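## Task

On the third level of the supply shelving (counting the bottom level as the first), find the parts box with a scrub sponge resting on it and move that parts box into the top tray of the cart. At the end the sponge must still be on that same shelf, with no part hanging past the shelf's front edge, and every other item that was on that shelf must also remain on it. The robot must not topple or finish leaning, or the task fails.

## Robot and tools

ROBOT. A simulated Dexmate Vega: a three-wheeled base (two steering, driven front wheels, passive rear caster), a torso of three links folding in a Z (torso_hip_rad, torso_knee_rad, torso_waist_rad), a head, and two seven-joint arms, each ending in a two-finger gripper. Cameras: head_camera (896x560), left_wrist_camera and right_wrist_camera (672x420 each). Footprint in the start posture is 0.70 m long, 0.63 m wide; the front edge sits 0.35 m ahead of the base origin. Something may occasionally nudge a loose object.

FRAMES. Base frame: origin on the floor under the turning centre, 0.185 m behind the front axle; x forward, y left, z up, metres. left_hand, right_hand and chest are printed in it. A hand point lies between the fingers, 0.033 m back from the closed tips; the fingers run along its z, close along its y, and its back (with the camera) faces -x. Printed hand positions may be off, more so when reaching far. The odometry frame is the base frame as it was at scene start; base_odometry only integrates wheel rotation, so slip looks like travel.

TOOL move. Every argument except cameras forms one action. An action holds base, joints or both (plus optional speeds and min_time_s), or else target by itself; its parts start together.
- base: one dict with exactly one key, a relative offset from where the last state report put the base. translate_m: metres, + forward, -2 to 2. strafe_m: metres, + left, -2 to 2 (heading may drift ~0.02 rad). rotate_rad: radians, + counter-clockwise seen from above, -3.2 to 3.2. Front wheels first steer to the new direction (~0.5 s, up to 1.1 s).
- joints: one dict for both arms, torso and head, keyed by joint name; each value is an absolute angle in radians. Ranges: torso_hip_rad 0 to 1.57; torso_knee_rad 0 to 3.141; torso_waist_rad -1.57 to 1.57 (chest forward lean = knee - hip - waist). left_shoulder_pitch_rad -3.041 to 3.041 (+ lowers the arm); left_shoulder_yaw_rad -0.423 to 1.523; left_elbow_rad -3.041 to 0.214 (0 straight); left_wrist_pitch_rad -1.366 to 1.366 (+ tips hand down); left_wrist_yaw_rad -1.348 to 1.087; both roll joints -3.041 to 3.041. The right arm is mirrored: right_shoulder_pitch_rad and right_wrist_pitch_rad go down when NEGATIVE, right_shoulder_yaw_rad -1.523 to 0.423, right_wrist_yaw_rad -1.087 to 1.348. Grippers 0 (shut) to 0.785, each finger's angle; pad gap is about 0.24 x angle - 0.002 m at the hand point (0.18x at the wrist end, 0.3x at the tips). head_pan_rad -2.792 to 2.792 (+ left), head_tilt_rad and head_camera_tilt_rad about -1.48 to 1.48 (+ looks down). Torso presets (hip, knee, waist): stand 0.469, 1.617, 1.048 (start); stand_high 0.78, 1.57, 0.44; lean_20 0.52, 1.05, 0.18; lean_45 0.52, 1.05, -0.26; low_lean_45 0, 0, -0.79. Folded arms, in key order shoulder pitch, shoulder yaw, upper arm roll, elbow, forearm roll, wrist pitch, wrist yaw: left 1, 0.5, -0.6, -2.5, 0, -0.9, 0; right -1, -0.5, 0.6, -2.5, 0, 0.9, 0.
- target: an absolute pose for one hand in the base frame: side ("left"/"right"), x, y, z in metres (-3 to 3), pitch_deg (-30 to 95; 90 = fingers down, 0 = level), heading_deg (0 = fingers forward, + counter-clockwise), roll_deg (default 0, jaw level; + clockwise seen from behind), angles -360 to 360; optional line_only true forces a straight path or refusal. It is checked against the robot only, not the scene; otherwise it may swing on a wide arc. If it says short (part of ...), resend it.
- speeds: per-key caps for the base: translate_m and strafe_m 0.04 to 0.3 m/s, rotate_rad 0.1 to 0.6 rad/s.
- min_time_s: 0.1 to 8 s, slowest allowed duration for arm and head moves.
- cameras: list of names or ["all"]; [] for none.

OTHER TOOLS. wait(seconds 0 to 10, cameras). zoom_image(camera, region [x0, y0, x1, y1] pixels from the top-left, at most 504 by 504). read_manual(section "licences"), only legal text. finished_scene(scene), irreversible; call it once the goal holds without the robot.

RESULT LINES. move: done or the worst status. base_status, joint_status: done; off_target (resting away from target, may keep pushing); contact_stop (an arm joint pushed near full torque ~0.6 s; the whole arm or torso group halts and drops targets); contact_stop_at_<key>; time_out (held back); not_followed (a self-collision check blocked it; see joint command not followed and cause:); limit_stop_at_motor_heat; unfinished. left_hand_status/right_hand_status: reached (within 10 mm, 2 degrees), short with the gap, refused with a reason, or pose unreachable. on_its_own lists uncommanded behaviour. turned_by_wheels and turned_by_imu: rad since last result; an IMU turn over 0.03 rad during a straight or sideways drive suggests a bump. base_tilt in degrees (~2 degree bias). Joint torques include arm weight. Warnings: MOTOR HOT, OVER-TEMPERATURE FAULT, TORQUE FAULT, ARM HIT. If a move or wait is refused or stopped, later calls in the same reply are skipped.

CAUTIONS. The base keeps pushing into furniture without stopping, so approach the shelf and cart slowly. Nothing prevents tipping: keep heavy loads close, avoid long leans with arms far out. Fold arms before going to low_lean_45, and do not let arms hang straight down in leaning postures. Never let the arms collide or squeeze each other. Back an arm off after any stop. A hand carries about 4 kg; loads heat motors. Do not drop objects, release moving ones, slam or shove; lift the sponge-topped box gently so the sponge stays on the shelf and neighbours stay put.

Each tool is called after "Emit:" as name(argument=value, ...) on one line, values as JSON.

## Session

Emit:
move(joints={"head_pan_rad":0,"head_camera_tilt_rad":0.3,"left_shoulder_pitch_rad":1,"left_shoulder_yaw_rad":0.5,"left_upper_arm_roll_rad":-0.6,"left_elbow_rad":-2.5,"left_forearm_roll_rad":0,"left_wrist_pitch_rad":-0.9,"left_wrist_yaw_rad":0,"right_shoulder_pitch_rad":-1,"right_shoulder_yaw_rad":-0.5,"right_upper_arm_roll_rad":0.6,"right_elbow_rad":-2.5,"right_forearm_roll_rad":0,"right_wrist_pitch_rad":0.9,"right_wrist_yaw_rad":0}, cameras=["head_camera"])

Emit:
move(joints={"head_pan_rad": -1.3}, cameras=["head_camera"])

Emit:
move(joints={"head_pan_rad": 1.3}, cameras=["head_camera"])

Emit:
move(joints={"head_pan_rad": 2.7}, cameras=["head_camera"])

Scene clock: 6.27 s.
Joint torques (N m): left_arm=[-12.55 11.22 -1.27 0.05 -0.35 3.12 0.24] | right_arm=[13.38 -7.49 4.23 -0.65 0.27 -1.65 -0.7]
move: done
base_odometry: x=+0.000 y=+0.000 heading=+0.000
turned_by_wheels: +0.000
turned_by_imu: +0.002
base_tilt: forward=+0.2 right=+0.3
base_status: not commanded
joint_positions: torso_hip_rad=+0.469 torso_knee_rad=+1.617 torso_waist_rad=+1.048 left_shoulder_pitch_rad=+1.005 left_shoulder_yaw_rad=+0.498 left_upper_arm_roll_rad=-0.597 left_elbow_rad=-2.495 left_forearm_roll_rad=+0.000 left_wrist_pitch_rad=-0.898 left_wrist_yaw_rad=+0.000 left_gripper_rad=+0.005 right_shoulder_pitch_rad=-1.004 right_shoulder_yaw_rad=-0.498 right_upper_arm_roll_rad=+0.597 right_elbow_rad=-2.495 right_forearm_roll_rad=+0.000 right_wrist_pitch_rad=+0.899 right_wrist_yaw_rad=+0.000 right_gripper_rad=+0.004 head_pan_rad=+0.000 head_tilt_rad=+0.000 head_camera_tilt_rad=+0.299
joint_status: all done
chest: x=-0.0111 y=+0.0000 z=+1.4155 quat_wxyz=(+0.999, +0.000, +0.050, +0.000) (m; base frame)
left_hand: x=-0.0197 y=+0.1557 z=+1.7190 quat_wxyz=(+0.842, +0.204, -0.393, +0.309) pitch_deg=-37.5 heading_deg=-132.5 roll_deg=-7.3 back=down (m; base frame)
right_hand: x=-0.0203 y=-0.1555 z=+1.7186 quat_wxyz=(+0.842, -0.204, -0.394, -0.309) pitch_deg=-37.4 heading_deg=+132.5 roll_deg=+7.2 back=down (m; base frame)
pictures: head_camera
camera_calibration:
head_camera: T_world_to_cam=[[0.0118257, -0.999789, 0.0167772, 0.00456822], [-0.384839, -0.0200366, -0.922766, 1.38462], [0.922908, 0.00445584, -0.384995, 0.604491], [0, 0, 0, 1]] pos_world=[-0.0250875, 0.0296169, 1.51033]

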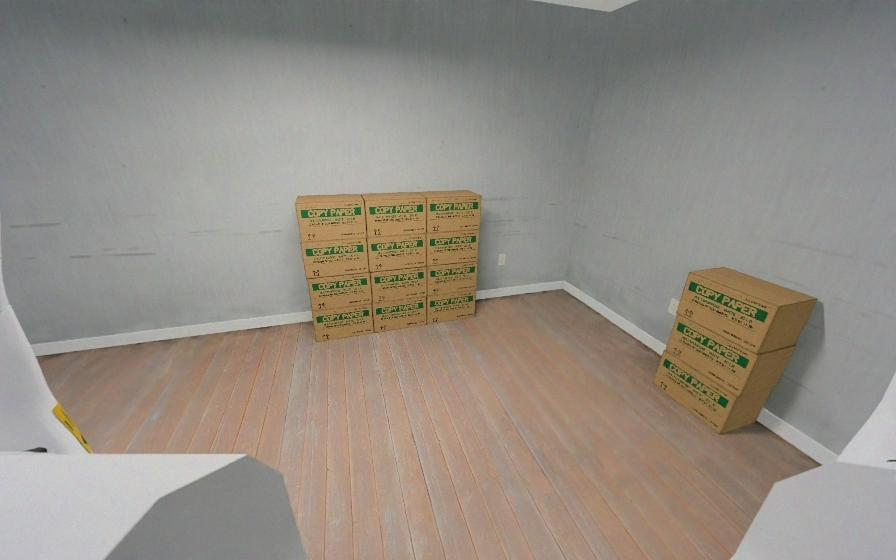

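Scene clock: 7.80 s.
Joint torques (N m): left_arm=[-11.62 11.6 -1.67 0.82 -0.3 2.95 0.2] | right_arm=[14.9 -6.2 3.65 -2.06 0.41 -3.39 -0.69]
move: done
base_odometry: x=+0.000 y=+0.000 heading=+0.000
turned_by_wheels: +0.000
turned_by_imu: +0.000
base_tilt: forward=+0.2 right=+0.3
base_status: not commanded
joint_positions: torso_hip_rad=+0.469 torso_knee_rad=+1.617 torso_waist_rad=+1.048 left_shoulder_pitch_rad=+1.000 left_shoulder_yaw_rad=+0.500 left_upper_arm_roll_rad=-0.600 left_elbow_rad=-2.500 left_forearm_roll_rad=+0.000 left_wrist_pitch_rad=-0.900 left_wrist_yaw_rad=+0.000 left_gripper_rad=+0.005 right_shoulder_pitch_rad=-1.000 right_shoulder_yaw_rad=-0.500 right_upper_arm_roll_rad=+0.600 right_elbow_rad=-2.500 right_forearm_roll_rad=+0.000 right_wrist_pitch_rad=+0.900 right_wrist_yaw_rad=+0.000 right_gripper_rad=+0.004 head_pan_rad=-1.299 head_tilt_rad=+0.000 head_camera_tilt_rad=+0.299
joint_status: all done
chest: x=-0.0111 y=+0.0000 z=+1.4155 quat_wxyz=(+0.999, +0.000, +0.050, +0.000) (m; base frame)
left_hand: x=-0.0237 y=+0.1533 z=+1.7167 quat_wxyz=(+0.839, +0.205, -0.398, +0.310) pitch_deg=-36.8 heading_deg=-132.5 roll_deg=-7.0 back=down (m; base frame)
right_hand: x=-0.0237 y=-0.1534 z=+1.7168 quat_wxyz=(+0.839, -0.205, -0.398, -0.310) pitch_deg=-36.8 heading_deg=+132.5 roll_deg=+7.0 back=down (m; base frame)
pictures: head_camera
camera_calibration:
head_camera: T_world_to_cam=[[-0.953882, -0.277773, 0.113801, -0.214748], [-0.192392, 0.274721, -0.942079, 1.42829], [0.23042, -0.920527, -0.315493, 0.44725], [0, 0, 0, 1]] pos_world=[-0.0331091, -0.0403253, 1.5111]

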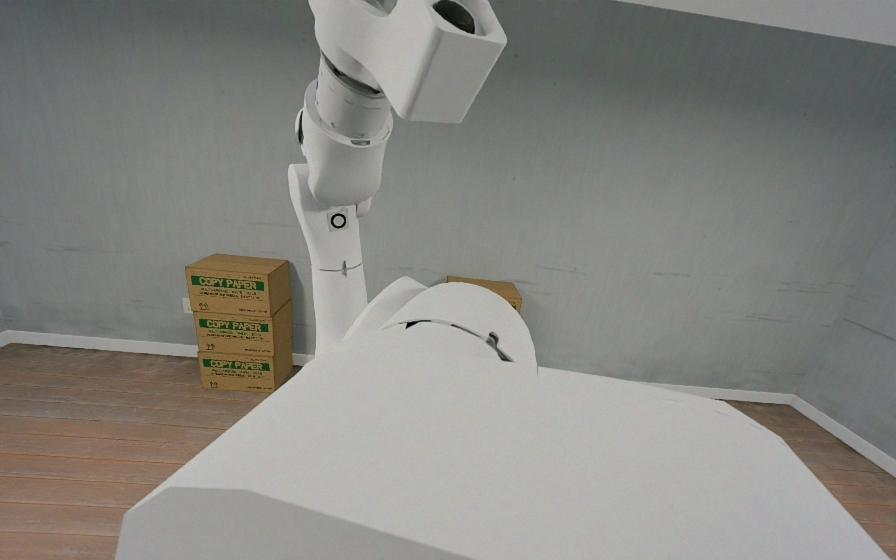

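Scene clock: 10.20 s.
Joint torques (N m): left_arm=[-10.99 10.61 -1.47 1.29 -0.19 3.47 0.37] | right_arm=[13.18 -5.45 4.27 -0.92 0.4 -3.58 -0.66]
move: done
base_odometry: x=+0.000 y=+0.000 heading=+0.000
turned_by_wheels: +0.000
turned_by_imu: +0.001
base_tilt: forward=+0.1 right=+0.3
base_status: not commanded
joint_positions: torso_hip_rad=+0.469 torso_knee_rad=+1.617 torso_waist_rad=+1.048 left_shoulder_pitch_rad=+1.000 left_shoulder_yaw_rad=+0.500 left_upper_arm_roll_rad=-0.600 left_elbow_rad=-2.500 left_forearm_roll_rad=+0.000 left_wrist_pitch_rad=-0.900 left_wrist_yaw_rad=+0.000 left_gripper_rad=+0.005 right_shoulder_pitch_rad=-1.000 right_shoulder_yaw_rad=-0.500 right_upper_arm_roll_rad=+0.600 right_elbow_rad=-2.500 right_forearm_roll_rad=+0.000 right_wrist_pitch_rad=+0.900 right_wrist_yaw_rad=+0.000 right_gripper_rad=+0.004 head_pan_rad=+1.299 head_tilt_rad=+0.000 head_camera_tilt_rad=+0.299
joint_status: all done
chest: x=-0.0111 y=+0.0000 z=+1.4155 quat_wxyz=(+0.999, +0.000, +0.050, +0.000) (m; base frame)
left_hand: x=-0.0239 y=+0.1532 z=+1.7166 quat_wxyz=(+0.839, +0.205, -0.398, +0.310) pitch_deg=-36.8 heading_deg=-132.5 roll_deg=-6.9 back=down (m; base frame)
right_hand: x=-0.0239 y=-0.1533 z=+1.7167 quat_wxyz=(+0.839, -0.205, -0.398, -0.310) pitch_deg=-36.8 heading_deg=+132.5 roll_deg=+7.0 back=down (m; base frame)
pictures: head_camera
camera_calibration:
head_camera: T_world_to_cam=[[0.962826, -0.25839, -0.0787407, 0.220601], [-0.153951, -0.285392, -0.945965, 1.43706], [0.221956, 0.922923, -0.314562, 0.44519], [0, 0, 0, 1]] pos_world=[-0.0899759, 0.0562507, 1.51682]

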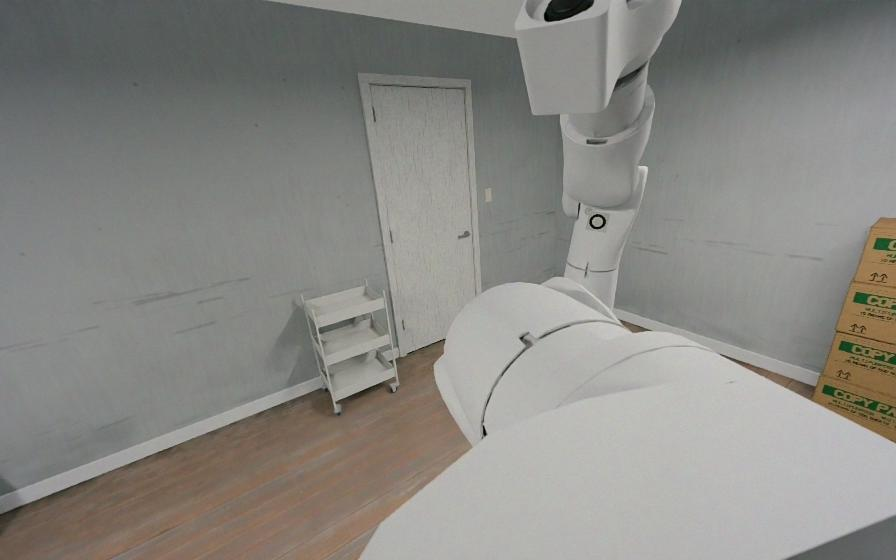

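Scene clock: 11.80 s.
Joint torques (N m): left_arm=[-12.2 11.69 -1.62 1.1 -0.22 2.69 0.38] | right_arm=[12.49 -6.11 5.52 -1.9 0.25 -1.5 -0.68]
move: done
base_odometry: x=+0.000 y=+0.000 heading=+0.000
turned_by_wheels: +0.000
turned_by_imu: +0.000
base_tilt: forward=+0.1 right=+0.4
base_status: not commanded
joint_positions: torso_hip_rad=+0.469 torso_knee_rad=+1.617 torso_waist_rad=+1.048 left_shoulder_pitch_rad=+1.000 left_shoulder_yaw_rad=+0.500 left_upper_arm_roll_rad=-0.600 left_elbow_rad=-2.500 left_forearm_roll_rad=+0.000 left_wrist_pitch_rad=-0.900 left_wrist_yaw_rad=+0.000 left_gripper_rad=+0.005 right_shoulder_pitch_rad=-1.000 right_shoulder_yaw_rad=-0.500 right_upper_arm_roll_rad=+0.600 right_elbow_rad=-2.500 right_forearm_roll_rad=+0.000 right_wrist_pitch_rad=+0.900 right_wrist_yaw_rad=+0.000 right_gripper_rad=+0.004 head_pan_rad=+2.699 head_tilt_rad=+0.000 head_camera_tilt_rad=+0.299
joint_status: all done
chest: x=-0.0111 y=+0.0000 z=+1.4155 quat_wxyz=(+0.999, +0.000, +0.050, +0.000) (m; base frame)
left_hand: x=-0.0239 y=+0.1532 z=+1.7166 quat_wxyz=(+0.839, +0.205, -0.398, +0.310) pitch_deg=-36.8 heading_deg=-132.5 roll_deg=-6.9 back=down (m; base frame)
right_hand: x=-0.0239 y=-0.1533 z=+1.7167 quat_wxyz=(+0.839, -0.205, -0.398, -0.310) pitch_deg=-36.8 heading_deg=+132.5 roll_deg=+7.0 back=down (m; base frame)
pictures: head_camera
camera_calibration:
head_camera: T_world_to_cam=[[0.418478, 0.907907, -0.0240871, 0.0970063], [0.174341, -0.10633, -0.978928, 1.51164], [-0.891337, 0.40546, -0.202782, 0.19239], [0, 0, 0, 1]] pos_world=[-0.132653, -0.00534656, 1.52114]

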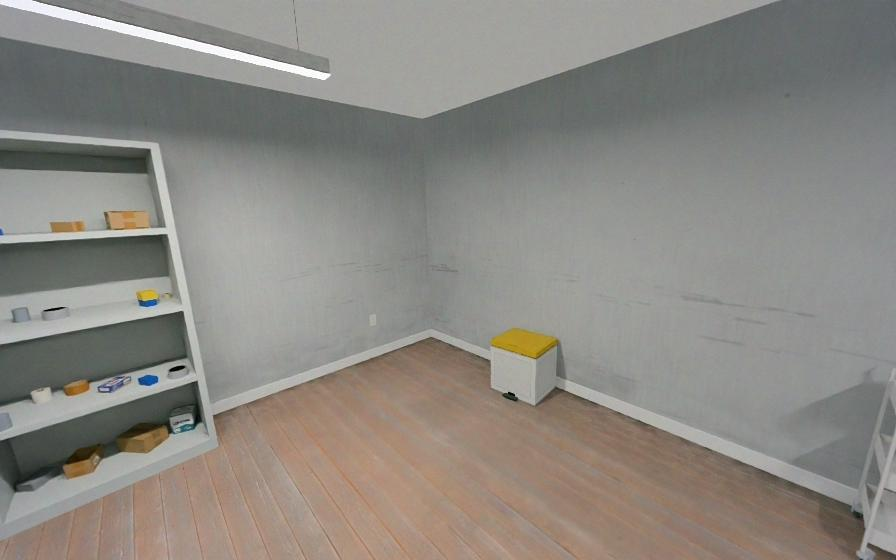

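Emit:
move(base={"rotate_rad": -2.805}, joints={"head_pan_rad":0,"head_camera_tilt_rad":0.2,"torso_waist_rad":0.8}, cameras=["head_camera"])

Scene clock: 19.37 s.
Joint torques (N m): left_arm=[-10.54 11.61 -2.36 -0.2 -0.87 2.46 0.41] | right_arm=[13.24 -5.8 4.74 -2.4 0.6 -1.85 -0.72]
move: done
base_odometry: x=+0.000 y=+0.000 heading=-2.803
turned_by_wheels: -2.802
turned_by_imu: -2.724
base_tilt: forward=+0.1 right=+0.3
base_status: done
joint_positions: torso_hip_rad=+0.469 torso_knee_rad=+1.617 torso_waist_rad=+0.800 left_shoulder_pitch_rad=+1.000 left_shoulder_yaw_rad=+0.500 left_upper_arm_roll_rad=-0.600 left_elbow_rad=-2.500 left_forearm_roll_rad=+0.000 left_wrist_pitch_rad=-0.900 left_wrist_yaw_rad=+0.000 left_gripper_rad=+0.005 right_shoulder_pitch_rad=-1.000 right_shoulder_yaw_rad=-0.500 right_upper_arm_roll_rad=+0.600 right_elbow_rad=-2.500 right_forearm_roll_rad=+0.000 right_wrist_pitch_rad=+0.900 right_wrist_yaw_rad=+0.000 right_gripper_rad=+0.005 head_pan_rad=+0.001 head_tilt_rad=+0.000 head_camera_tilt_rad=+0.201
joint_status: all done
chest: x=+0.0995 y=+0.0000 z=+1.4052 quat_wxyz=(+0.985, +0.000, +0.173, +0.000) (m; base frame)
left_hand: x=+0.1611 y=+0.1532 z=+1.7003 quat_wxyz=(+0.882, +0.241, -0.292, +0.282) pitch_deg=-45.5 heading_deg=-122.6 roll_deg=-21.9 back=down (m; base frame)
right_hand: x=+0.1611 y=-0.1533 z=+1.7003 quat_wxyz=(+0.882, -0.242, -0.291, -0.282) pitch_deg=-45.5 heading_deg=+122.6 roll_deg=+21.9 back=down (m; base frame)
pictures: head_camera
camera_calibration:
head_camera: T_world_to_cam=[[0.0147546, -0.999785, 0.0145957, 0.00613795], [-0.517975, -0.0201285, -0.855159, 1.34452], [0.855269, 0.00505733, -0.51816, 0.688336], [0, 0, 0, 1]] pos_world=[0.107626, 0.0297187, 1.50636]

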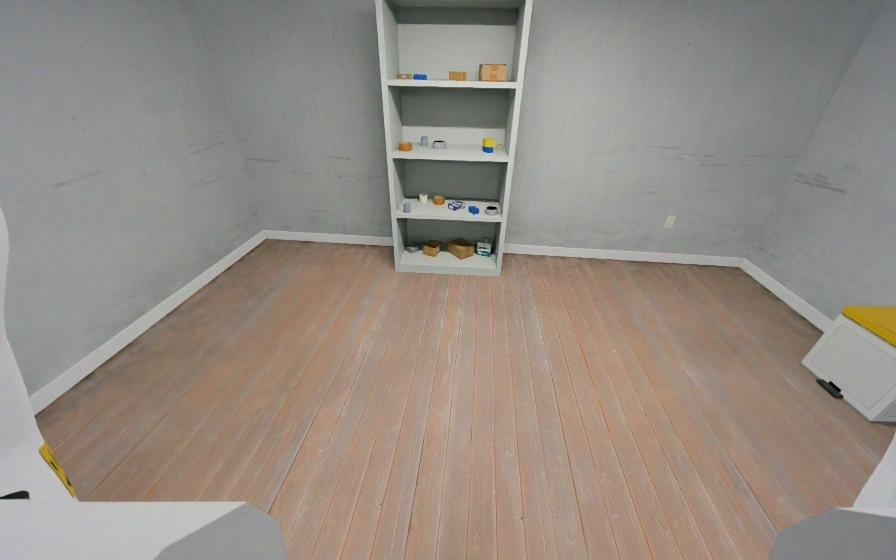

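Emit:
move(base={"rotate_rad": -0.035}, cameras=[])

Emit:
move(base={"translate_m": 1.62}, cameras=["head_camera"])

Emit:
zoom_image(camera="head_camera", region=[320, 120, 580, 300])

Scene clock: 20.70 s.
Joint torques (N m): left_arm=[-9.68 11.94 -2.2 0.15 -0.86 2.66 0.5] | right_arm=[10.86 -5.27 4.31 -2.77 0.48 -2.42 -0.76]
move: done
base_odometry: x=+0.000 y=+0.000 heading=-2.837
turned_by_wheels: -0.035
turned_by_imu: -0.033
base_tilt: forward=+0.2 right=+0.3
base_status: done
joint_positions: torso_hip_rad=+0.469 torso_knee_rad=+1.617 torso_waist_rad=+0.800 left_shoulder_pitch_rad=+1.000 left_shoulder_yaw_rad=+0.500 left_upper_arm_roll_rad=-0.600 left_elbow_rad=-2.500 left_forearm_roll_rad=+0.000 left_wrist_pitch_rad=-0.900 left_wrist_yaw_rad=+0.000 left_gripper_rad=+0.005 right_shoulder_pitch_rad=-1.000 right_shoulder_yaw_rad=-0.500 right_upper_arm_roll_rad=+0.600 right_elbow_rad=-2.500 right_forearm_roll_rad=+0.000 right_wrist_pitch_rad=+0.900 right_wrist_yaw_rad=+0.000 right_gripper_rad=+0.005 head_pan_rad=+0.001 head_tilt_rad=+0.000 head_camera_tilt_rad=+0.201
joint_status: not commanded
chest: x=+0.0995 y=+0.0000 z=+1.4052 quat_wxyz=(+0.985, +0.000, +0.173, +0.000) (m; base frame)
left_hand: x=+0.1611 y=+0.1532 z=+1.7003 quat_wxyz=(+0.882, +0.241, -0.292, +0.282) pitch_deg=-45.5 heading_deg=-122.6 roll_deg=-21.9 back=down (m; base frame)
right_hand: x=+0.1611 y=-0.1533 z=+1.7003 quat_wxyz=(+0.882, -0.242, -0.291, -0.282) pitch_deg=-45.5 heading_deg=+122.6 roll_deg=+21.9 back=down (m; base frame)
pictures: none
No camera images: "cameras" was empty.

Scene clock: 28.97 s.
Joint torques (N m): left_arm=[-10 10.81 -2.53 0.3 -0.96 2.69 0.5] | right_arm=[12.21 -6.43 5.53 -2.59 0.65 -1.72 -0.63]
move: done
base_odometry: x=-1.547 y=-0.482 heading=-2.838
turned_by_wheels: -0.001
turned_by_imu: -0.007
base_tilt: forward=+0.2 right=+0.3
base_status: done
joint_positions: torso_hip_rad=+0.469 torso_knee_rad=+1.617 torso_waist_rad=+0.800 left_shoulder_pitch_rad=+1.000 left_shoulder_yaw_rad=+0.500 left_upper_arm_roll_rad=-0.600 left_elbow_rad=-2.500 left_forearm_roll_rad=+0.000 left_wrist_pitch_rad=-0.900 left_wrist_yaw_rad=+0.000 left_gripper_rad=+0.005 right_shoulder_pitch_rad=-1.000 right_shoulder_yaw_rad=-0.500 right_upper_arm_roll_rad=+0.600 right_elbow_rad=-2.500 right_forearm_roll_rad=+0.000 right_wrist_pitch_rad=+0.900 right_wrist_yaw_rad=+0.000 right_gripper_rad=+0.005 head_pan_rad=+0.001 head_tilt_rad=+0.000 head_camera_tilt_rad=+0.201
joint_status: not commanded
chest: x=+0.0996 y=+0.0000 z=+1.4052 quat_wxyz=(+0.985, +0.000, +0.173, +0.000) (m; base frame)
left_hand: x=+0.1612 y=+0.1532 z=+1.7003 quat_wxyz=(+0.882, +0.242, -0.292, +0.282) pitch_deg=-45.5 heading_deg=-122.6 roll_deg=-21.9 back=down (m; base frame)
right_hand: x=+0.1612 y=-0.1533 z=+1.7003 quat_wxyz=(+0.882, -0.242, -0.291, -0.282) pitch_deg=-45.5 heading_deg=+122.6 roll_deg=+21.9 back=down (m; base frame)
pictures: head_camera
camera_calibration:
head_camera: T_world_to_cam=[[0.0147568, -0.999785, 0.014595, 0.00613872], [-0.518047, -0.0201295, -0.855115, 1.34443], [0.855225, 0.00505787, -0.518233, 0.688313], [0, 0, 0, 1]] pos_world=[0.107725, 0.0297187, 1.50626]

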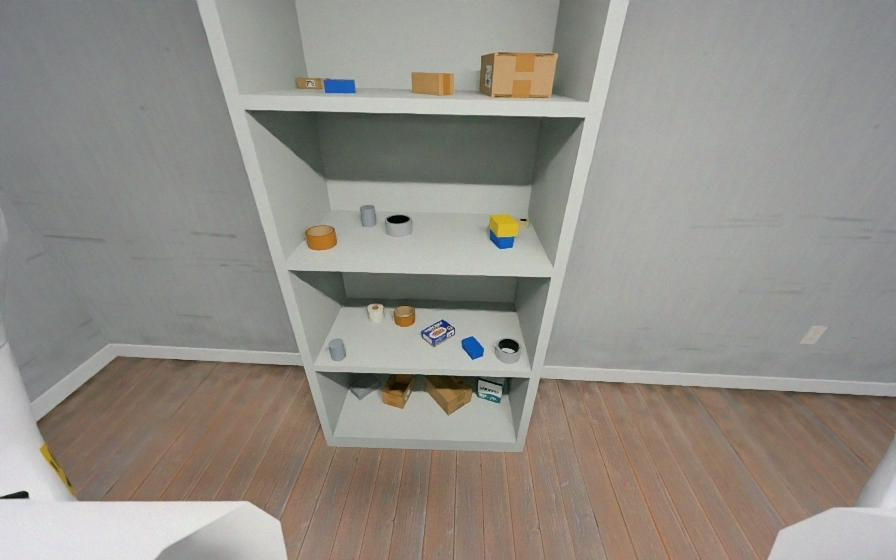

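Scaled by 1.938 from the camera's 896x560 image, which has a finer 960x600 frame.

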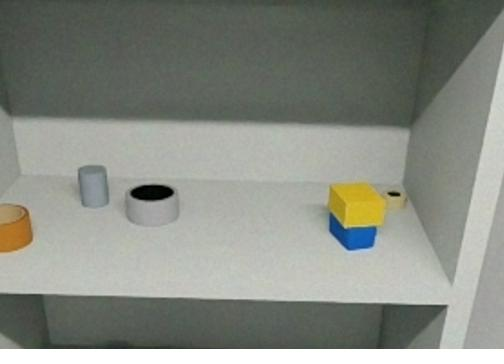

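Emit:
move(joints={"right_shoulder_pitch_rad":-0.95,"right_shoulder_yaw_rad":-0.1,"right_upper_arm_roll_rad":-0.12,"right_elbow_rad":-2.0,"right_forearm_roll_rad":0.49,"right_wrist_pitch_rad":-1.2,"right_wrist_yaw_rad":-0.4,"right_gripper_rad":0.45}, cameras=["head_camera"])

Emit:
move(target={"side":"right","x":0.72,"y":-0.18,"z":1.15,"pitch_deg":45,"heading_deg":5,"line_only":true}, cameras=["head_camera"])

Scene clock: 38.50 s.
Joint torques (N m): left_arm=[-10.54 11.46 -2.11 0.68 -0.95 2.2 0.37] | right_arm=[20.33 2.16 0.44 -7.55 0.11 2.74 -0.57]
move: done
base_odometry: x=-1.547 y=-0.482 heading=-2.838
turned_by_wheels: +0.000
turned_by_imu: +0.002
base_tilt: forward=+0.2 right=+0.3
base_status: not commanded
joint_positions: torso_hip_rad=+0.469 torso_knee_rad=+1.617 torso_waist_rad=+0.800 left_shoulder_pitch_rad=+1.000 left_shoulder_yaw_rad=+0.500 left_upper_arm_roll_rad=-0.600 left_elbow_rad=-2.500 left_forearm_roll_rad=+0.000 left_wrist_pitch_rad=-0.900 left_wrist_yaw_rad=+0.000 left_gripper_rad=+0.005 right_shoulder_pitch_rad=-0.951 right_shoulder_yaw_rad=-0.101 right_upper_arm_roll_rad=-0.117 right_elbow_rad=-2.002 right_forearm_roll_rad=+0.488 right_wrist_pitch_rad=-1.195 right_wrist_yaw_rad=-0.399 right_gripper_rad=+0.450 head_pan_rad=+0.001 head_tilt_rad=+0.000 head_camera_tilt_rad=+0.201
joint_status: all done
chest: x=+0.0996 y=+0.0000 z=+1.4052 quat_wxyz=(+0.985, +0.000, +0.173, +0.000) (m; base frame)
left_hand: x=+0.1612 y=+0.1532 z=+1.7003 quat_wxyz=(+0.882, +0.242, -0.292, +0.282) pitch_deg=-45.5 heading_deg=-122.6 roll_deg=-21.9 back=down (m; base frame)
right_hand: x=+0.8219 y=-0.1595 z=+1.0508 quat_wxyz=(+0.493, -0.009, +0.869, +0.034) pitch_deg=+30.7 heading_deg=+4.5 roll_deg=+3.4 back=up (m; base frame)
pictures: head_camera
camera_calibration:
head_camera: T_world_to_cam=[[0.0147568, -0.999785, 0.014595, 0.00613872], [-0.518047, -0.0201295, -0.855115, 1.34443], [0.855225, 0.00505787, -0.518233, 0.688313], [0, 0, 0, 1]] pos_world=[0.107725, 0.0297187, 1.50626]

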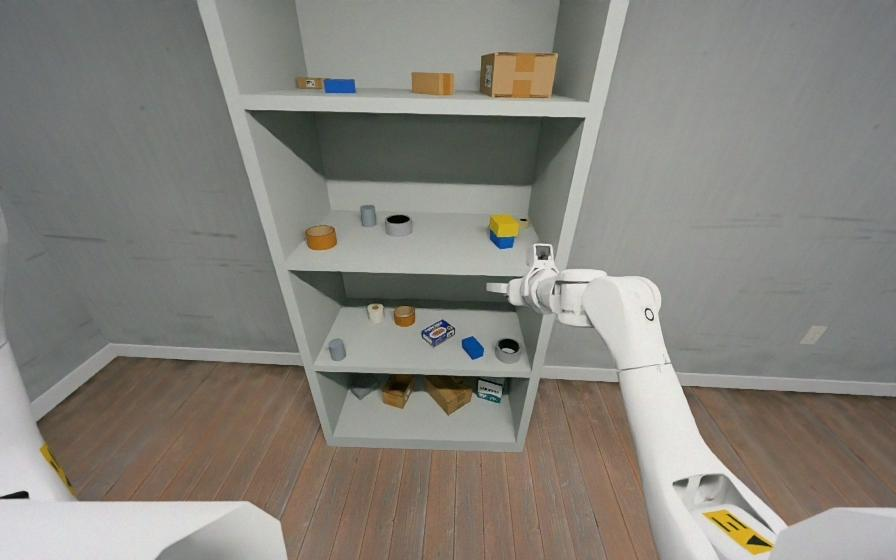

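Scene clock: 38.80 s.
Joint torques (N m): left_arm=[-10.14 10.93 -2.23 0.05 -1 2.75 0.64] | right_arm=[22.13 3.27 -1.36 -9.51 -0.05 3.07 -0.46]
move: refused
base_odometry: x=-1.547 y=-0.482 heading=-2.838
turned_by_wheels: +0.000
turned_by_imu: +0.000
base_tilt: forward=+0.2 right=+0.3
base_status: not commanded
joint_positions: torso_hip_rad=+0.469 torso_knee_rad=+1.617 torso_waist_rad=+0.800 left_shoulder_pitch_rad=+1.000 left_shoulder_yaw_rad=+0.500 left_upper_arm_roll_rad=-0.600 left_elbow_rad=-2.500 left_forearm_roll_rad=+0.000 left_wrist_pitch_rad=-0.900 left_wrist_yaw_rad=+0.000 left_gripper_rad=+0.005 right_shoulder_pitch_rad=-0.951 right_shoulder_yaw_rad=-0.101 right_upper_arm_roll_rad=-0.118 right_elbow_rad=-2.001 right_forearm_roll_rad=+0.489 right_wrist_pitch_rad=-1.197 right_wrist_yaw_rad=-0.399 right_gripper_rad=+0.450 head_pan_rad=+0.001 head_tilt_rad=+0.000 head_camera_tilt_rad=+0.201
joint_status: not commanded
chest: x=+0.0996 y=+0.0000 z=+1.4052 quat_wxyz=(+0.985, +0.000, +0.173, +0.000) (m; base frame)
left_hand: x=+0.1612 y=+0.1532 z=+1.7003 quat_wxyz=(+0.882, +0.242, -0.292, +0.282) pitch_deg=-45.5 heading_deg=-122.6 roll_deg=-21.9 back=down (m; base frame)
right_hand: x=+0.8213 y=-0.1585 z=+1.0495 quat_wxyz=(+0.492, -0.010, +0.870, +0.034) pitch_deg=+30.9 heading_deg=+4.6 roll_deg=+3.4 back=up (m; base frame)
right_hand_status: refused: you asked line_only, and the move would not run on a straight line (no straight line was possible) but on a checked arc of 5.9 s: over the whole arc the hand travels 0.66 m to end 0.14 m from its start, up to 0.29 m off the straight line; right_forearm_roll_rad turns most, 1.78 rad; on the way or at its end the hand turns up to 36 deg from its attitude at the start. Nothing moved.
pictures: head_camera
camera_calibration:
head_camera: T_world_to_cam=[[0.0147568, -0.999785, 0.014595, 0.00613872], [-0.518047, -0.0201295, -0.855115, 1.34443], [0.855225, 0.00505787, -0.518233, 0.688313], [0, 0, 0, 1]] pos_world=[0.107725, 0.0297187, 1.50626]

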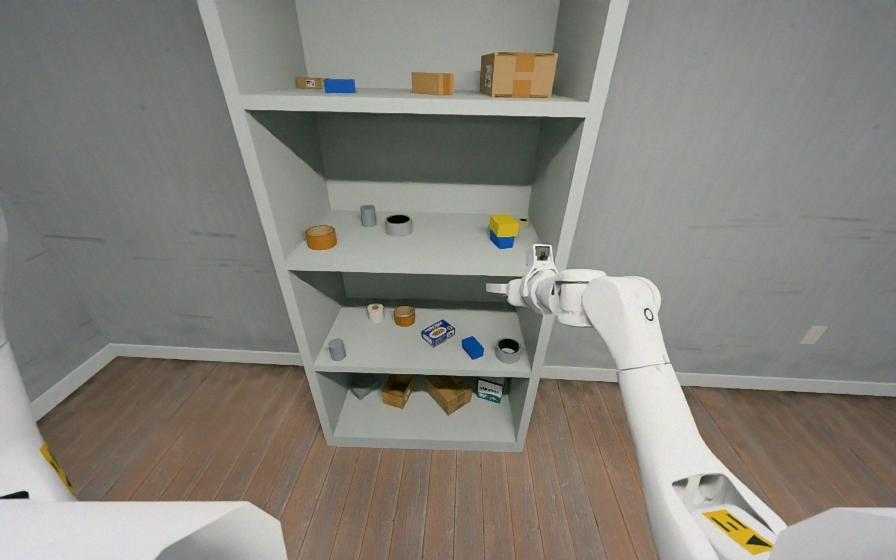

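Emit:
move(target={"side":"right","x":0.88,"y":-0.17,"z":1.11,"pitch_deg":35,"heading_deg":5,"line_only":true}, cameras=["head_camera","right_wrist_camera"])

Scene clock: 42.20 s.
Joint torques (N m): left_arm=[-9.35 10.94 -2.45 0.83 -1.01 2.57 0.56] | right_arm=[25.93 -1.51 -0.57 -6.8 0.07 3.53 -0.49]
move: done
base_odometry: x=-1.547 y=-0.482 heading=-2.838
turned_by_wheels: +0.000
turned_by_imu: +0.001
base_tilt: forward=+0.2 right=+0.3
base_status: not commanded
joint_positions: torso_hip_rad=+0.469 torso_knee_rad=+1.617 torso_waist_rad=+0.800 left_shoulder_pitch_rad=+1.000 left_shoulder_yaw_rad=+0.500 left_upper_arm_roll_rad=-0.600 left_elbow_rad=-2.500 left_forearm_roll_rad=+0.000 left_wrist_pitch_rad=-0.900 left_wrist_yaw_rad=+0.000 left_gripper_rad=+0.005 right_shoulder_pitch_rad=-0.613 right_shoulder_yaw_rad=-0.130 right_upper_arm_roll_rad=-0.121 right_elbow_rad=-1.754 right_forearm_roll_rad=+0.566 right_wrist_pitch_rad=-1.364 right_wrist_yaw_rad=-0.405 right_gripper_rad=+0.450 head_pan_rad=+0.001 head_tilt_rad=+0.000 head_camera_tilt_rad=+0.201
joint_status: not commanded
chest: x=+0.0996 y=+0.0000 z=+1.4052 quat_wxyz=(+0.985, +0.000, +0.173, +0.000) (m; base frame)
left_hand: x=+0.1612 y=+0.1532 z=+1.7003 quat_wxyz=(+0.882, +0.242, -0.292, +0.282) pitch_deg=-45.5 heading_deg=-122.6 roll_deg=-21.9 back=down (m; base frame)
right_hand: x=+0.8791 y=-0.1698 z=+1.1085 quat_wxyz=(+0.462, -0.038, +0.886, +0.020) pitch_deg=+35.0 heading_deg=+5.0 roll_deg=+0.1 back=up (m; base frame)
right_hand_status: reached (straight line, planned for 1.4 s): 2 mm and 0.1 deg off.
pictures: head_camera, right_wrist_camera
camera_calibration:
head_camera: T_world_to_cam=[[0.0147568, -0.999785, 0.014595, 0.00613872], [-0.518047, -0.0201295, -0.855115, 1.34443], [0.855225, 0.00505787, -0.518233, 0.688313], [0, 0, 0, 1]] pos_world=[0.107725, 0.0297187, 1.50626]
right_wrist_camera: T_world_to_cam=[[0.0550165, -0.997662, 0.040532, -0.270566], [-0.688351, -0.0673022, -0.722249, 1.44577], [0.723289, 0.0118354, -0.690444, 0.286589], [0, 0, 0, 1]] pos_world=[0.802798, -0.176021, 1.25305]

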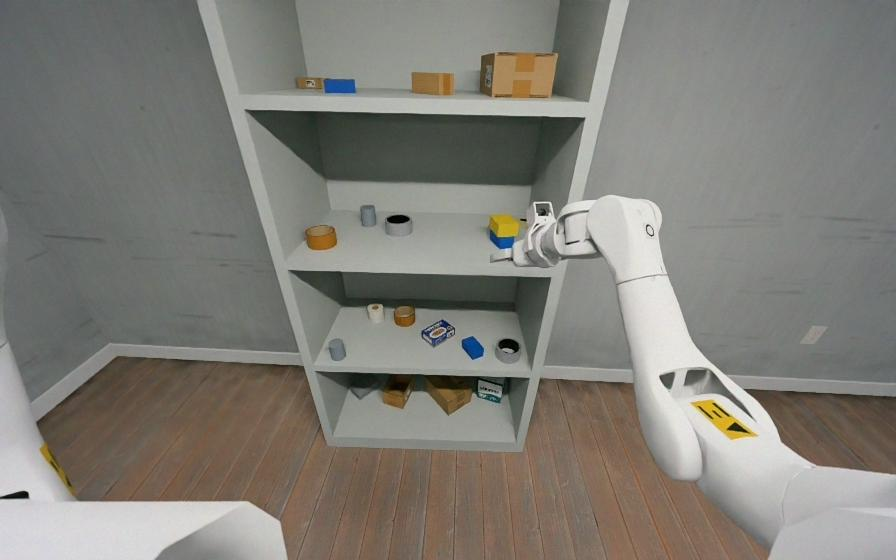

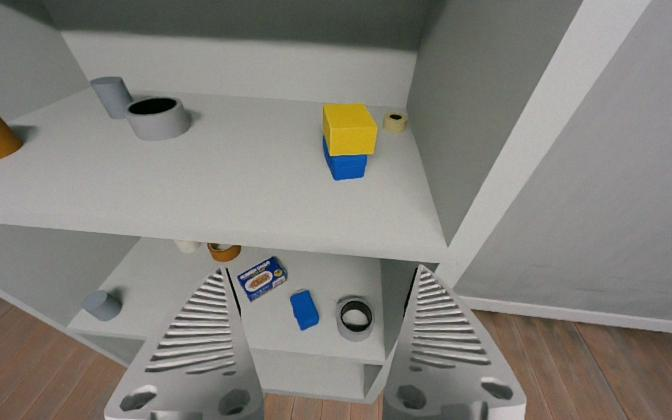

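Emit:
move(base={"translate_m": 0.27}, speeds={"translate_m": 0.15}, cameras=["head_camera","right_wrist_camera"])

Emit:
zoom_image(camera="right_wrist_camera", region=[260, 60, 480, 240])

Emit:
zoom_image(camera="head_camera", region=[430, 180, 620, 330])

Scene clock: 45.67 s.
Joint torques (N m): left_arm=[-10.01 10.76 -2.2 0.39 -1.03 3.04 0.57] | right_arm=[25.74 -3.19 -0.14 -7.88 -0.14 3.14 -0.19]
move: done
base_odometry: x=-1.805 y=-0.562 heading=-2.838
turned_by_wheels: -0.001
turned_by_imu: -0.001
base_tilt: forward=+0.2 right=+0.3
base_status: done
joint_positions: torso_hip_rad=+0.469 torso_knee_rad=+1.617 torso_waist_rad=+0.800 left_shoulder_pitch_rad=+1.000 left_shoulder_yaw_rad=+0.500 left_upper_arm_roll_rad=-0.600 left_elbow_rad=-2.500 left_forearm_roll_rad=+0.000 left_wrist_pitch_rad=-0.900 left_wrist_yaw_rad=+0.000 left_gripper_rad=+0.005 right_shoulder_pitch_rad=-0.608 right_shoulder_yaw_rad=-0.131 right_upper_arm_roll_rad=-0.122 right_elbow_rad=-1.750 right_forearm_roll_rad=+0.568 right_wrist_pitch_rad=-1.366 right_wrist_yaw_rad=-0.405 right_gripper_rad=+0.450 head_pan_rad=+0.001 head_tilt_rad=+0.000 head_camera_tilt_rad=+0.201
joint_status: not commanded
chest: x=+0.0997 y=+0.0000 z=+1.4052 quat_wxyz=(+0.985, +0.000, +0.173, +0.000) (m; base frame)
left_hand: x=+0.1614 y=+0.1532 z=+1.7002 quat_wxyz=(+0.882, +0.242, -0.291, +0.282) pitch_deg=-45.5 heading_deg=-122.6 roll_deg=-21.9 back=down (m; base frame)
right_hand: x=+0.8799 y=-0.1701 z=+1.1096 quat_wxyz=(+0.461, -0.039, +0.886, +0.020) pitch_deg=+35.0 heading_deg=+5.0 roll_deg=+0.0 back=up (m; base frame)
pictures: head_camera, right_wrist_camera
camera_calibration:
head_camera: T_world_to_cam=[[0.0147579, -0.999785, 0.014592, 0.00614164], [-0.518165, -0.0201282, -0.855044, 1.34439], [0.855153, 0.00505753, -0.518351, 0.688413], [0, 0, 0, 1]] pos_world=[0.107825, 0.0297187, 1.50626]
right_wrist_camera: T_world_to_cam=[[0.0555977, -0.997597, 0.0413331, -0.27233], [-0.689175, -0.068297, -0.721369, 1.4467], [0.722458, 0.0116207, -0.691317, 0.288279], [0, 0, 0, 1]] pos_world=[0.8039, -0.176221, 1.25415]

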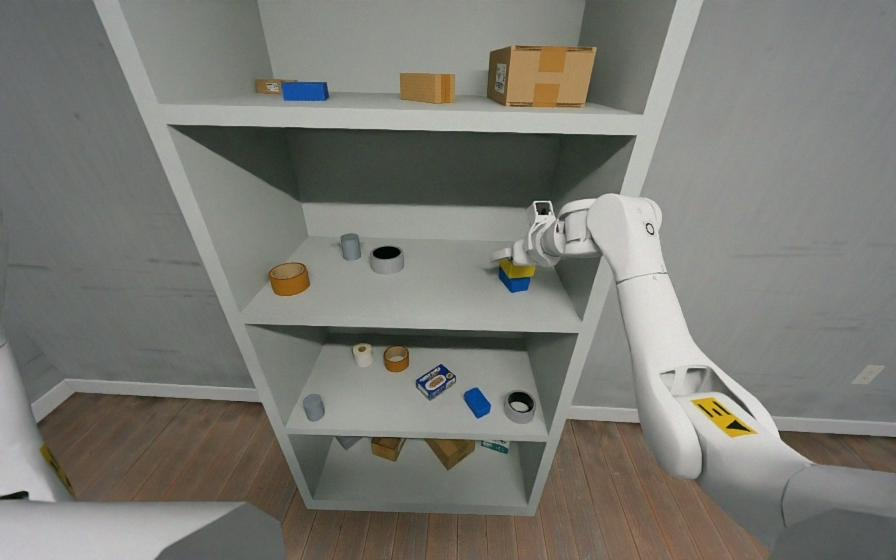

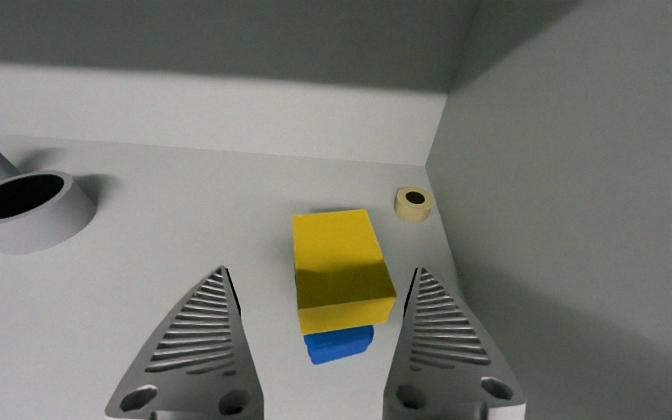

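Scaled by 2.291 from the camera's 672x420 image, which has a finer 960x600 frame.

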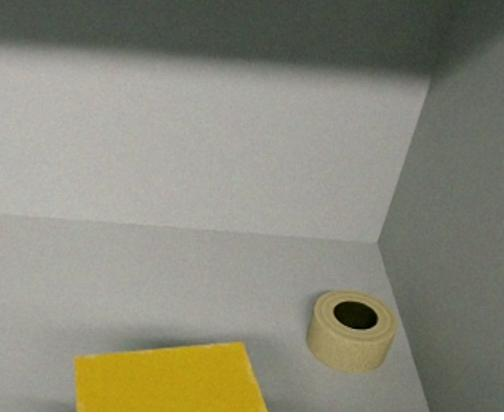

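Scaled by 2.653 from the camera's 896x560 image, which has a finer 960x600 frame.

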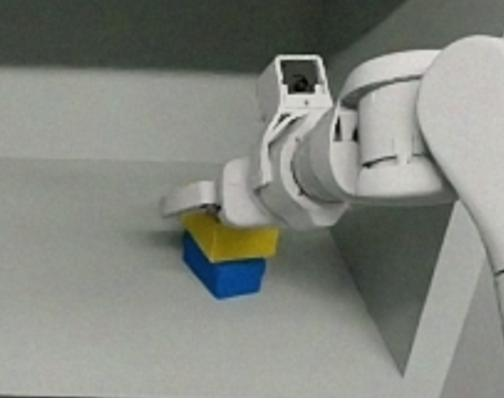

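Emit:
move(joints={"right_gripper_rad":0.5}, cameras=[])

Emit:
move(target={"side":"right","x":0.87,"y":-0.194,"z":1.118,"pitch_deg":37,"heading_deg":12,"line_only":true}, cameras=["right_wrist_camera"])

Scene clock: 47.93 s.
Joint torques (N m): left_arm=[-9.8 10.55 -2.26 -0.2 -0.95 2.77 0.37] | right_arm=[24.5 -0.92 0.28 -7.61 -0.04 3.15 -0.23]
move: done
base_odometry: x=-1.805 y=-0.562 heading=-2.838
turned_by_wheels: +0.000
turned_by_imu: +0.001
base_tilt: forward=+0.1 right=+0.3
base_status: not commanded
joint_positions: torso_hip_rad=+0.469 torso_knee_rad=+1.617 torso_waist_rad=+0.800 left_shoulder_pitch_rad=+1.000 left_shoulder_yaw_rad=+0.500 left_upper_arm_roll_rad=-0.600 left_elbow_rad=-2.500 left_forearm_roll_rad=+0.000 left_wrist_pitch_rad=-0.900 left_wrist_yaw_rad=+0.000 left_gripper_rad=+0.005 right_shoulder_pitch_rad=-0.608 right_shoulder_yaw_rad=-0.131 right_upper_arm_roll_rad=-0.122 right_elbow_rad=-1.750 right_forearm_roll_rad=+0.568 right_wrist_pitch_rad=-1.366 right_wrist_yaw_rad=-0.405 right_gripper_rad=+0.500 head_pan_rad=+0.001 head_tilt_rad=+0.000 head_camera_tilt_rad=+0.201
joint_status: all done
chest: x=+0.0997 y=+0.0000 z=+1.4052 quat_wxyz=(+0.985, +0.000, +0.173, +0.000) (m; base frame)
left_hand: x=+0.1614 y=+0.1532 z=+1.7002 quat_wxyz=(+0.882, +0.242, -0.291, +0.282) pitch_deg=-45.5 heading_deg=-122.6 roll_deg=-21.9 back=down (m; base frame)
right_hand: x=+0.8799 y=-0.1701 z=+1.1096 quat_wxyz=(+0.461, -0.039, +0.886, +0.020) pitch_deg=+35.0 heading_deg=+5.0 roll_deg=+0.0 back=up (m; base frame)
pictures: none
No camera images: "cameras" was empty.

Scene clock: 50.53 s.
Joint torques (N m): left_arm=[-10.35 11.23 -2.11 -0.9 -0.91 2.44 0.49] | right_arm=[26.12 -3.88 2.22 -6.79 0.05 2.8 0.34]
move: done
base_odometry: x=-1.805 y=-0.562 heading=-2.838
turned_by_wheels: +0.000
turned_by_imu: +0.001
base_tilt: forward=+0.2 right=+0.3
base_status: not commanded
joint_positions: torso_hip_rad=+0.469 torso_knee_rad=+1.617 torso_waist_rad=+0.800 left_shoulder_pitch_rad=+1.000 left_shoulder_yaw_rad=+0.500 left_upper_arm_roll_rad=-0.600 left_elbow_rad=-2.500 left_forearm_roll_rad=+0.000 left_wrist_pitch_rad=-0.900 left_wrist_yaw_rad=+0.000 left_gripper_rad=+0.005 right_shoulder_pitch_rad=-0.550 right_shoulder_yaw_rad=-0.386 right_upper_arm_roll_rad=-0.173 right_elbow_rad=-1.723 right_forearm_roll_rad=+0.816 right_wrist_pitch_rad=-1.366 right_wrist_yaw_rad=-0.317 right_gripper_rad=+0.500 head_pan_rad=+0.001 head_tilt_rad=+0.000 head_camera_tilt_rad=+0.201
joint_status: not commanded
chest: x=+0.0997 y=+0.0000 z=+1.4052 quat_wxyz=(+0.985, +0.000, +0.173, +0.000) (m; base frame)
left_hand: x=+0.1614 y=+0.1532 z=+1.7002 quat_wxyz=(+0.882, +0.242, -0.291, +0.282) pitch_deg=-45.5 heading_deg=-122.6 roll_deg=-21.9 back=down (m; base frame)
right_hand: x=+0.8703 y=-0.1934 z=+1.1175 quat_wxyz=(+0.444, -0.092, +0.890, +0.046) pitch_deg=+37.0 heading_deg=+11.9 roll_deg=+0.0 back=up (m; base frame)
right_hand_status: reached (straight line, planned for 1.1 s): 1 mm and 0.1 deg off.
pictures: right_wrist_camera
camera_calibration:
right_wrist_camera: T_world_to_cam=[[0.175842, -0.983489, 0.0427712, -0.398919], [-0.699419, -0.155391, -0.697615, 1.40971], [0.692743, 0.0927548, -0.715195, 0.369259], [0, 0, 0, 1]] pos_world=[0.80032, -0.207528, 1.26459]

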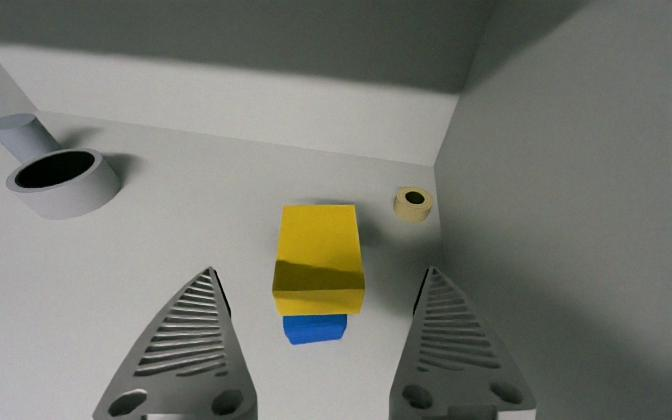

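Emit:
move(target={"side":"right","x":0.938,"y":-0.179,"z":1.072,"pitch_deg":40,"heading_deg":12,"line_only":true}, cameras=["right_wrist_camera","head_camera"])

Emit:
zoom_image(camera="head_camera", region=[430, 180, 620, 330])

Scene clock: 54.23 s.
Joint torques (N m): left_arm=[-9.63 10.21 -2.36 -1.1 -0.97 2.54 0.34] | right_arm=[28.62 1.57 2.46 -7.8 -0.43 2.7 0.32]
move: done
base_odometry: x=-1.805 y=-0.562 heading=-2.838
turned_by_wheels: +0.000
turned_by_imu: +0.001
base_tilt: forward=+0.2 right=+0.3
base_status: not commanded
joint_positions: torso_hip_rad=+0.469 torso_knee_rad=+1.617 torso_waist_rad=+0.800 left_shoulder_pitch_rad=+1.000 left_shoulder_yaw_rad=+0.500 left_upper_arm_roll_rad=-0.600 left_elbow_rad=-2.500 left_forearm_roll_rad=+0.000 left_wrist_pitch_rad=-0.900 left_wrist_yaw_rad=+0.000 left_gripper_rad=+0.005 right_shoulder_pitch_rad=-0.333 right_shoulder_yaw_rad=-0.354 right_upper_arm_roll_rad=-0.413 right_elbow_rad=-1.254 right_forearm_roll_rad=+0.695 right_wrist_pitch_rad=-1.117 right_wrist_yaw_rad=-0.142 right_gripper_rad=+0.500 head_pan_rad=+0.001 head_tilt_rad=+0.000 head_camera_tilt_rad=+0.201
joint_status: not commanded
chest: x=+0.0997 y=+0.0000 z=+1.4052 quat_wxyz=(+0.985, +0.000, +0.173, +0.000) (m; base frame)
left_hand: x=+0.1614 y=+0.1532 z=+1.7002 quat_wxyz=(+0.882, +0.242, -0.291, +0.282) pitch_deg=-45.5 heading_deg=-122.6 roll_deg=-21.9 back=down (m; base frame)
right_hand: x=+0.9371 y=-0.1791 z=+1.0720 quat_wxyz=(+0.420, -0.095, +0.901, +0.044) pitch_deg=+40.0 heading_deg=+12.0 roll_deg=+0.0 back=up (m; base frame)
right_hand_status: reached (straight line, planned for 1.8 s): 1 mm and 0.0 deg off.
pictures: head_camera, right_wrist_camera
camera_calibration:
head_camera: T_world_to_cam=[[0.0147579, -0.999785, 0.014592, 0.00614164], [-0.518165, -0.0201282, -0.855044, 1.34439], [0.855153, 0.00505753, -0.518351, 0.688413], [0, 0, 0, 1]] pos_world=[0.107825, 0.0297187, 1.50626]
right_wrist_camera: T_world_to_cam=[[0.180405, -0.982623, 0.0436627, -0.399705], [-0.734479, -0.164107, -0.65849, 1.41627], [0.654213, 0.0867255, -0.751322, 0.362944], [0, 0, 0, 1]] pos_world=[0.874885, -0.191817, 1.22274]

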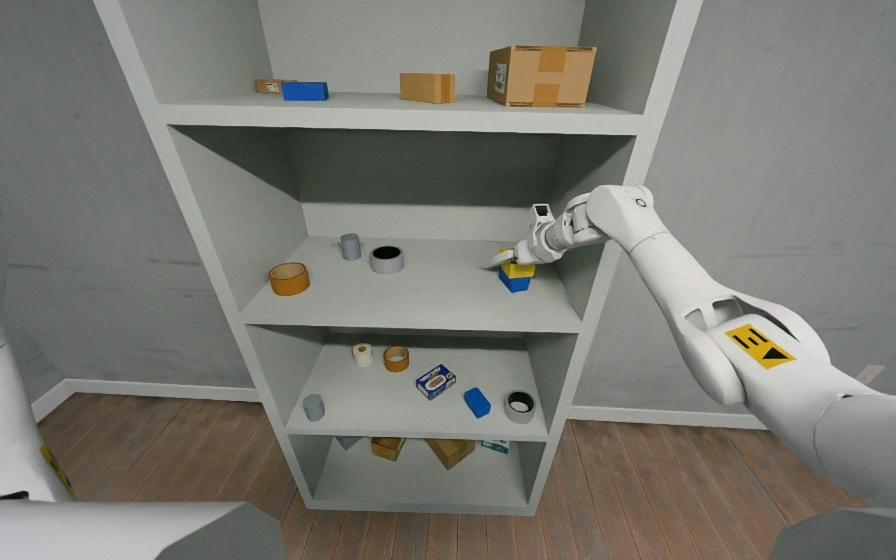

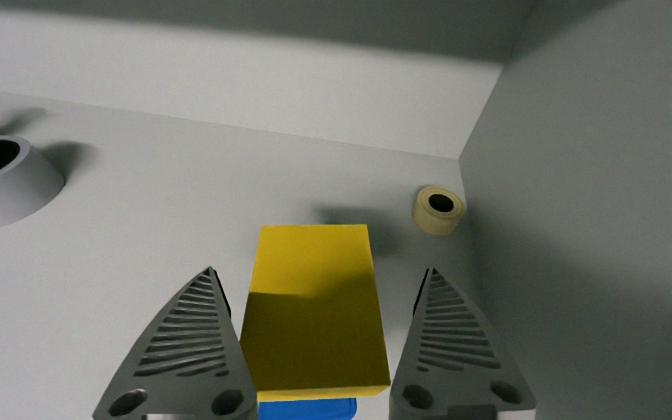

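Scaled by 2.653 from the camera's 896x560 image, which has a finer 960x600 frame.

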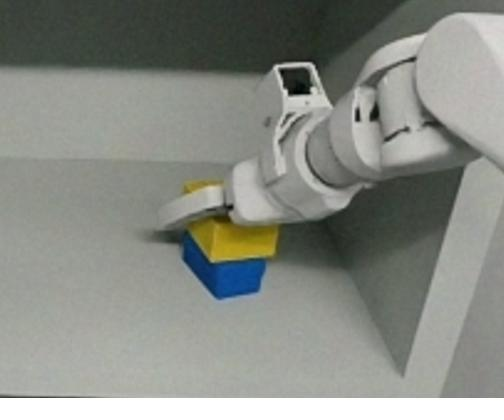

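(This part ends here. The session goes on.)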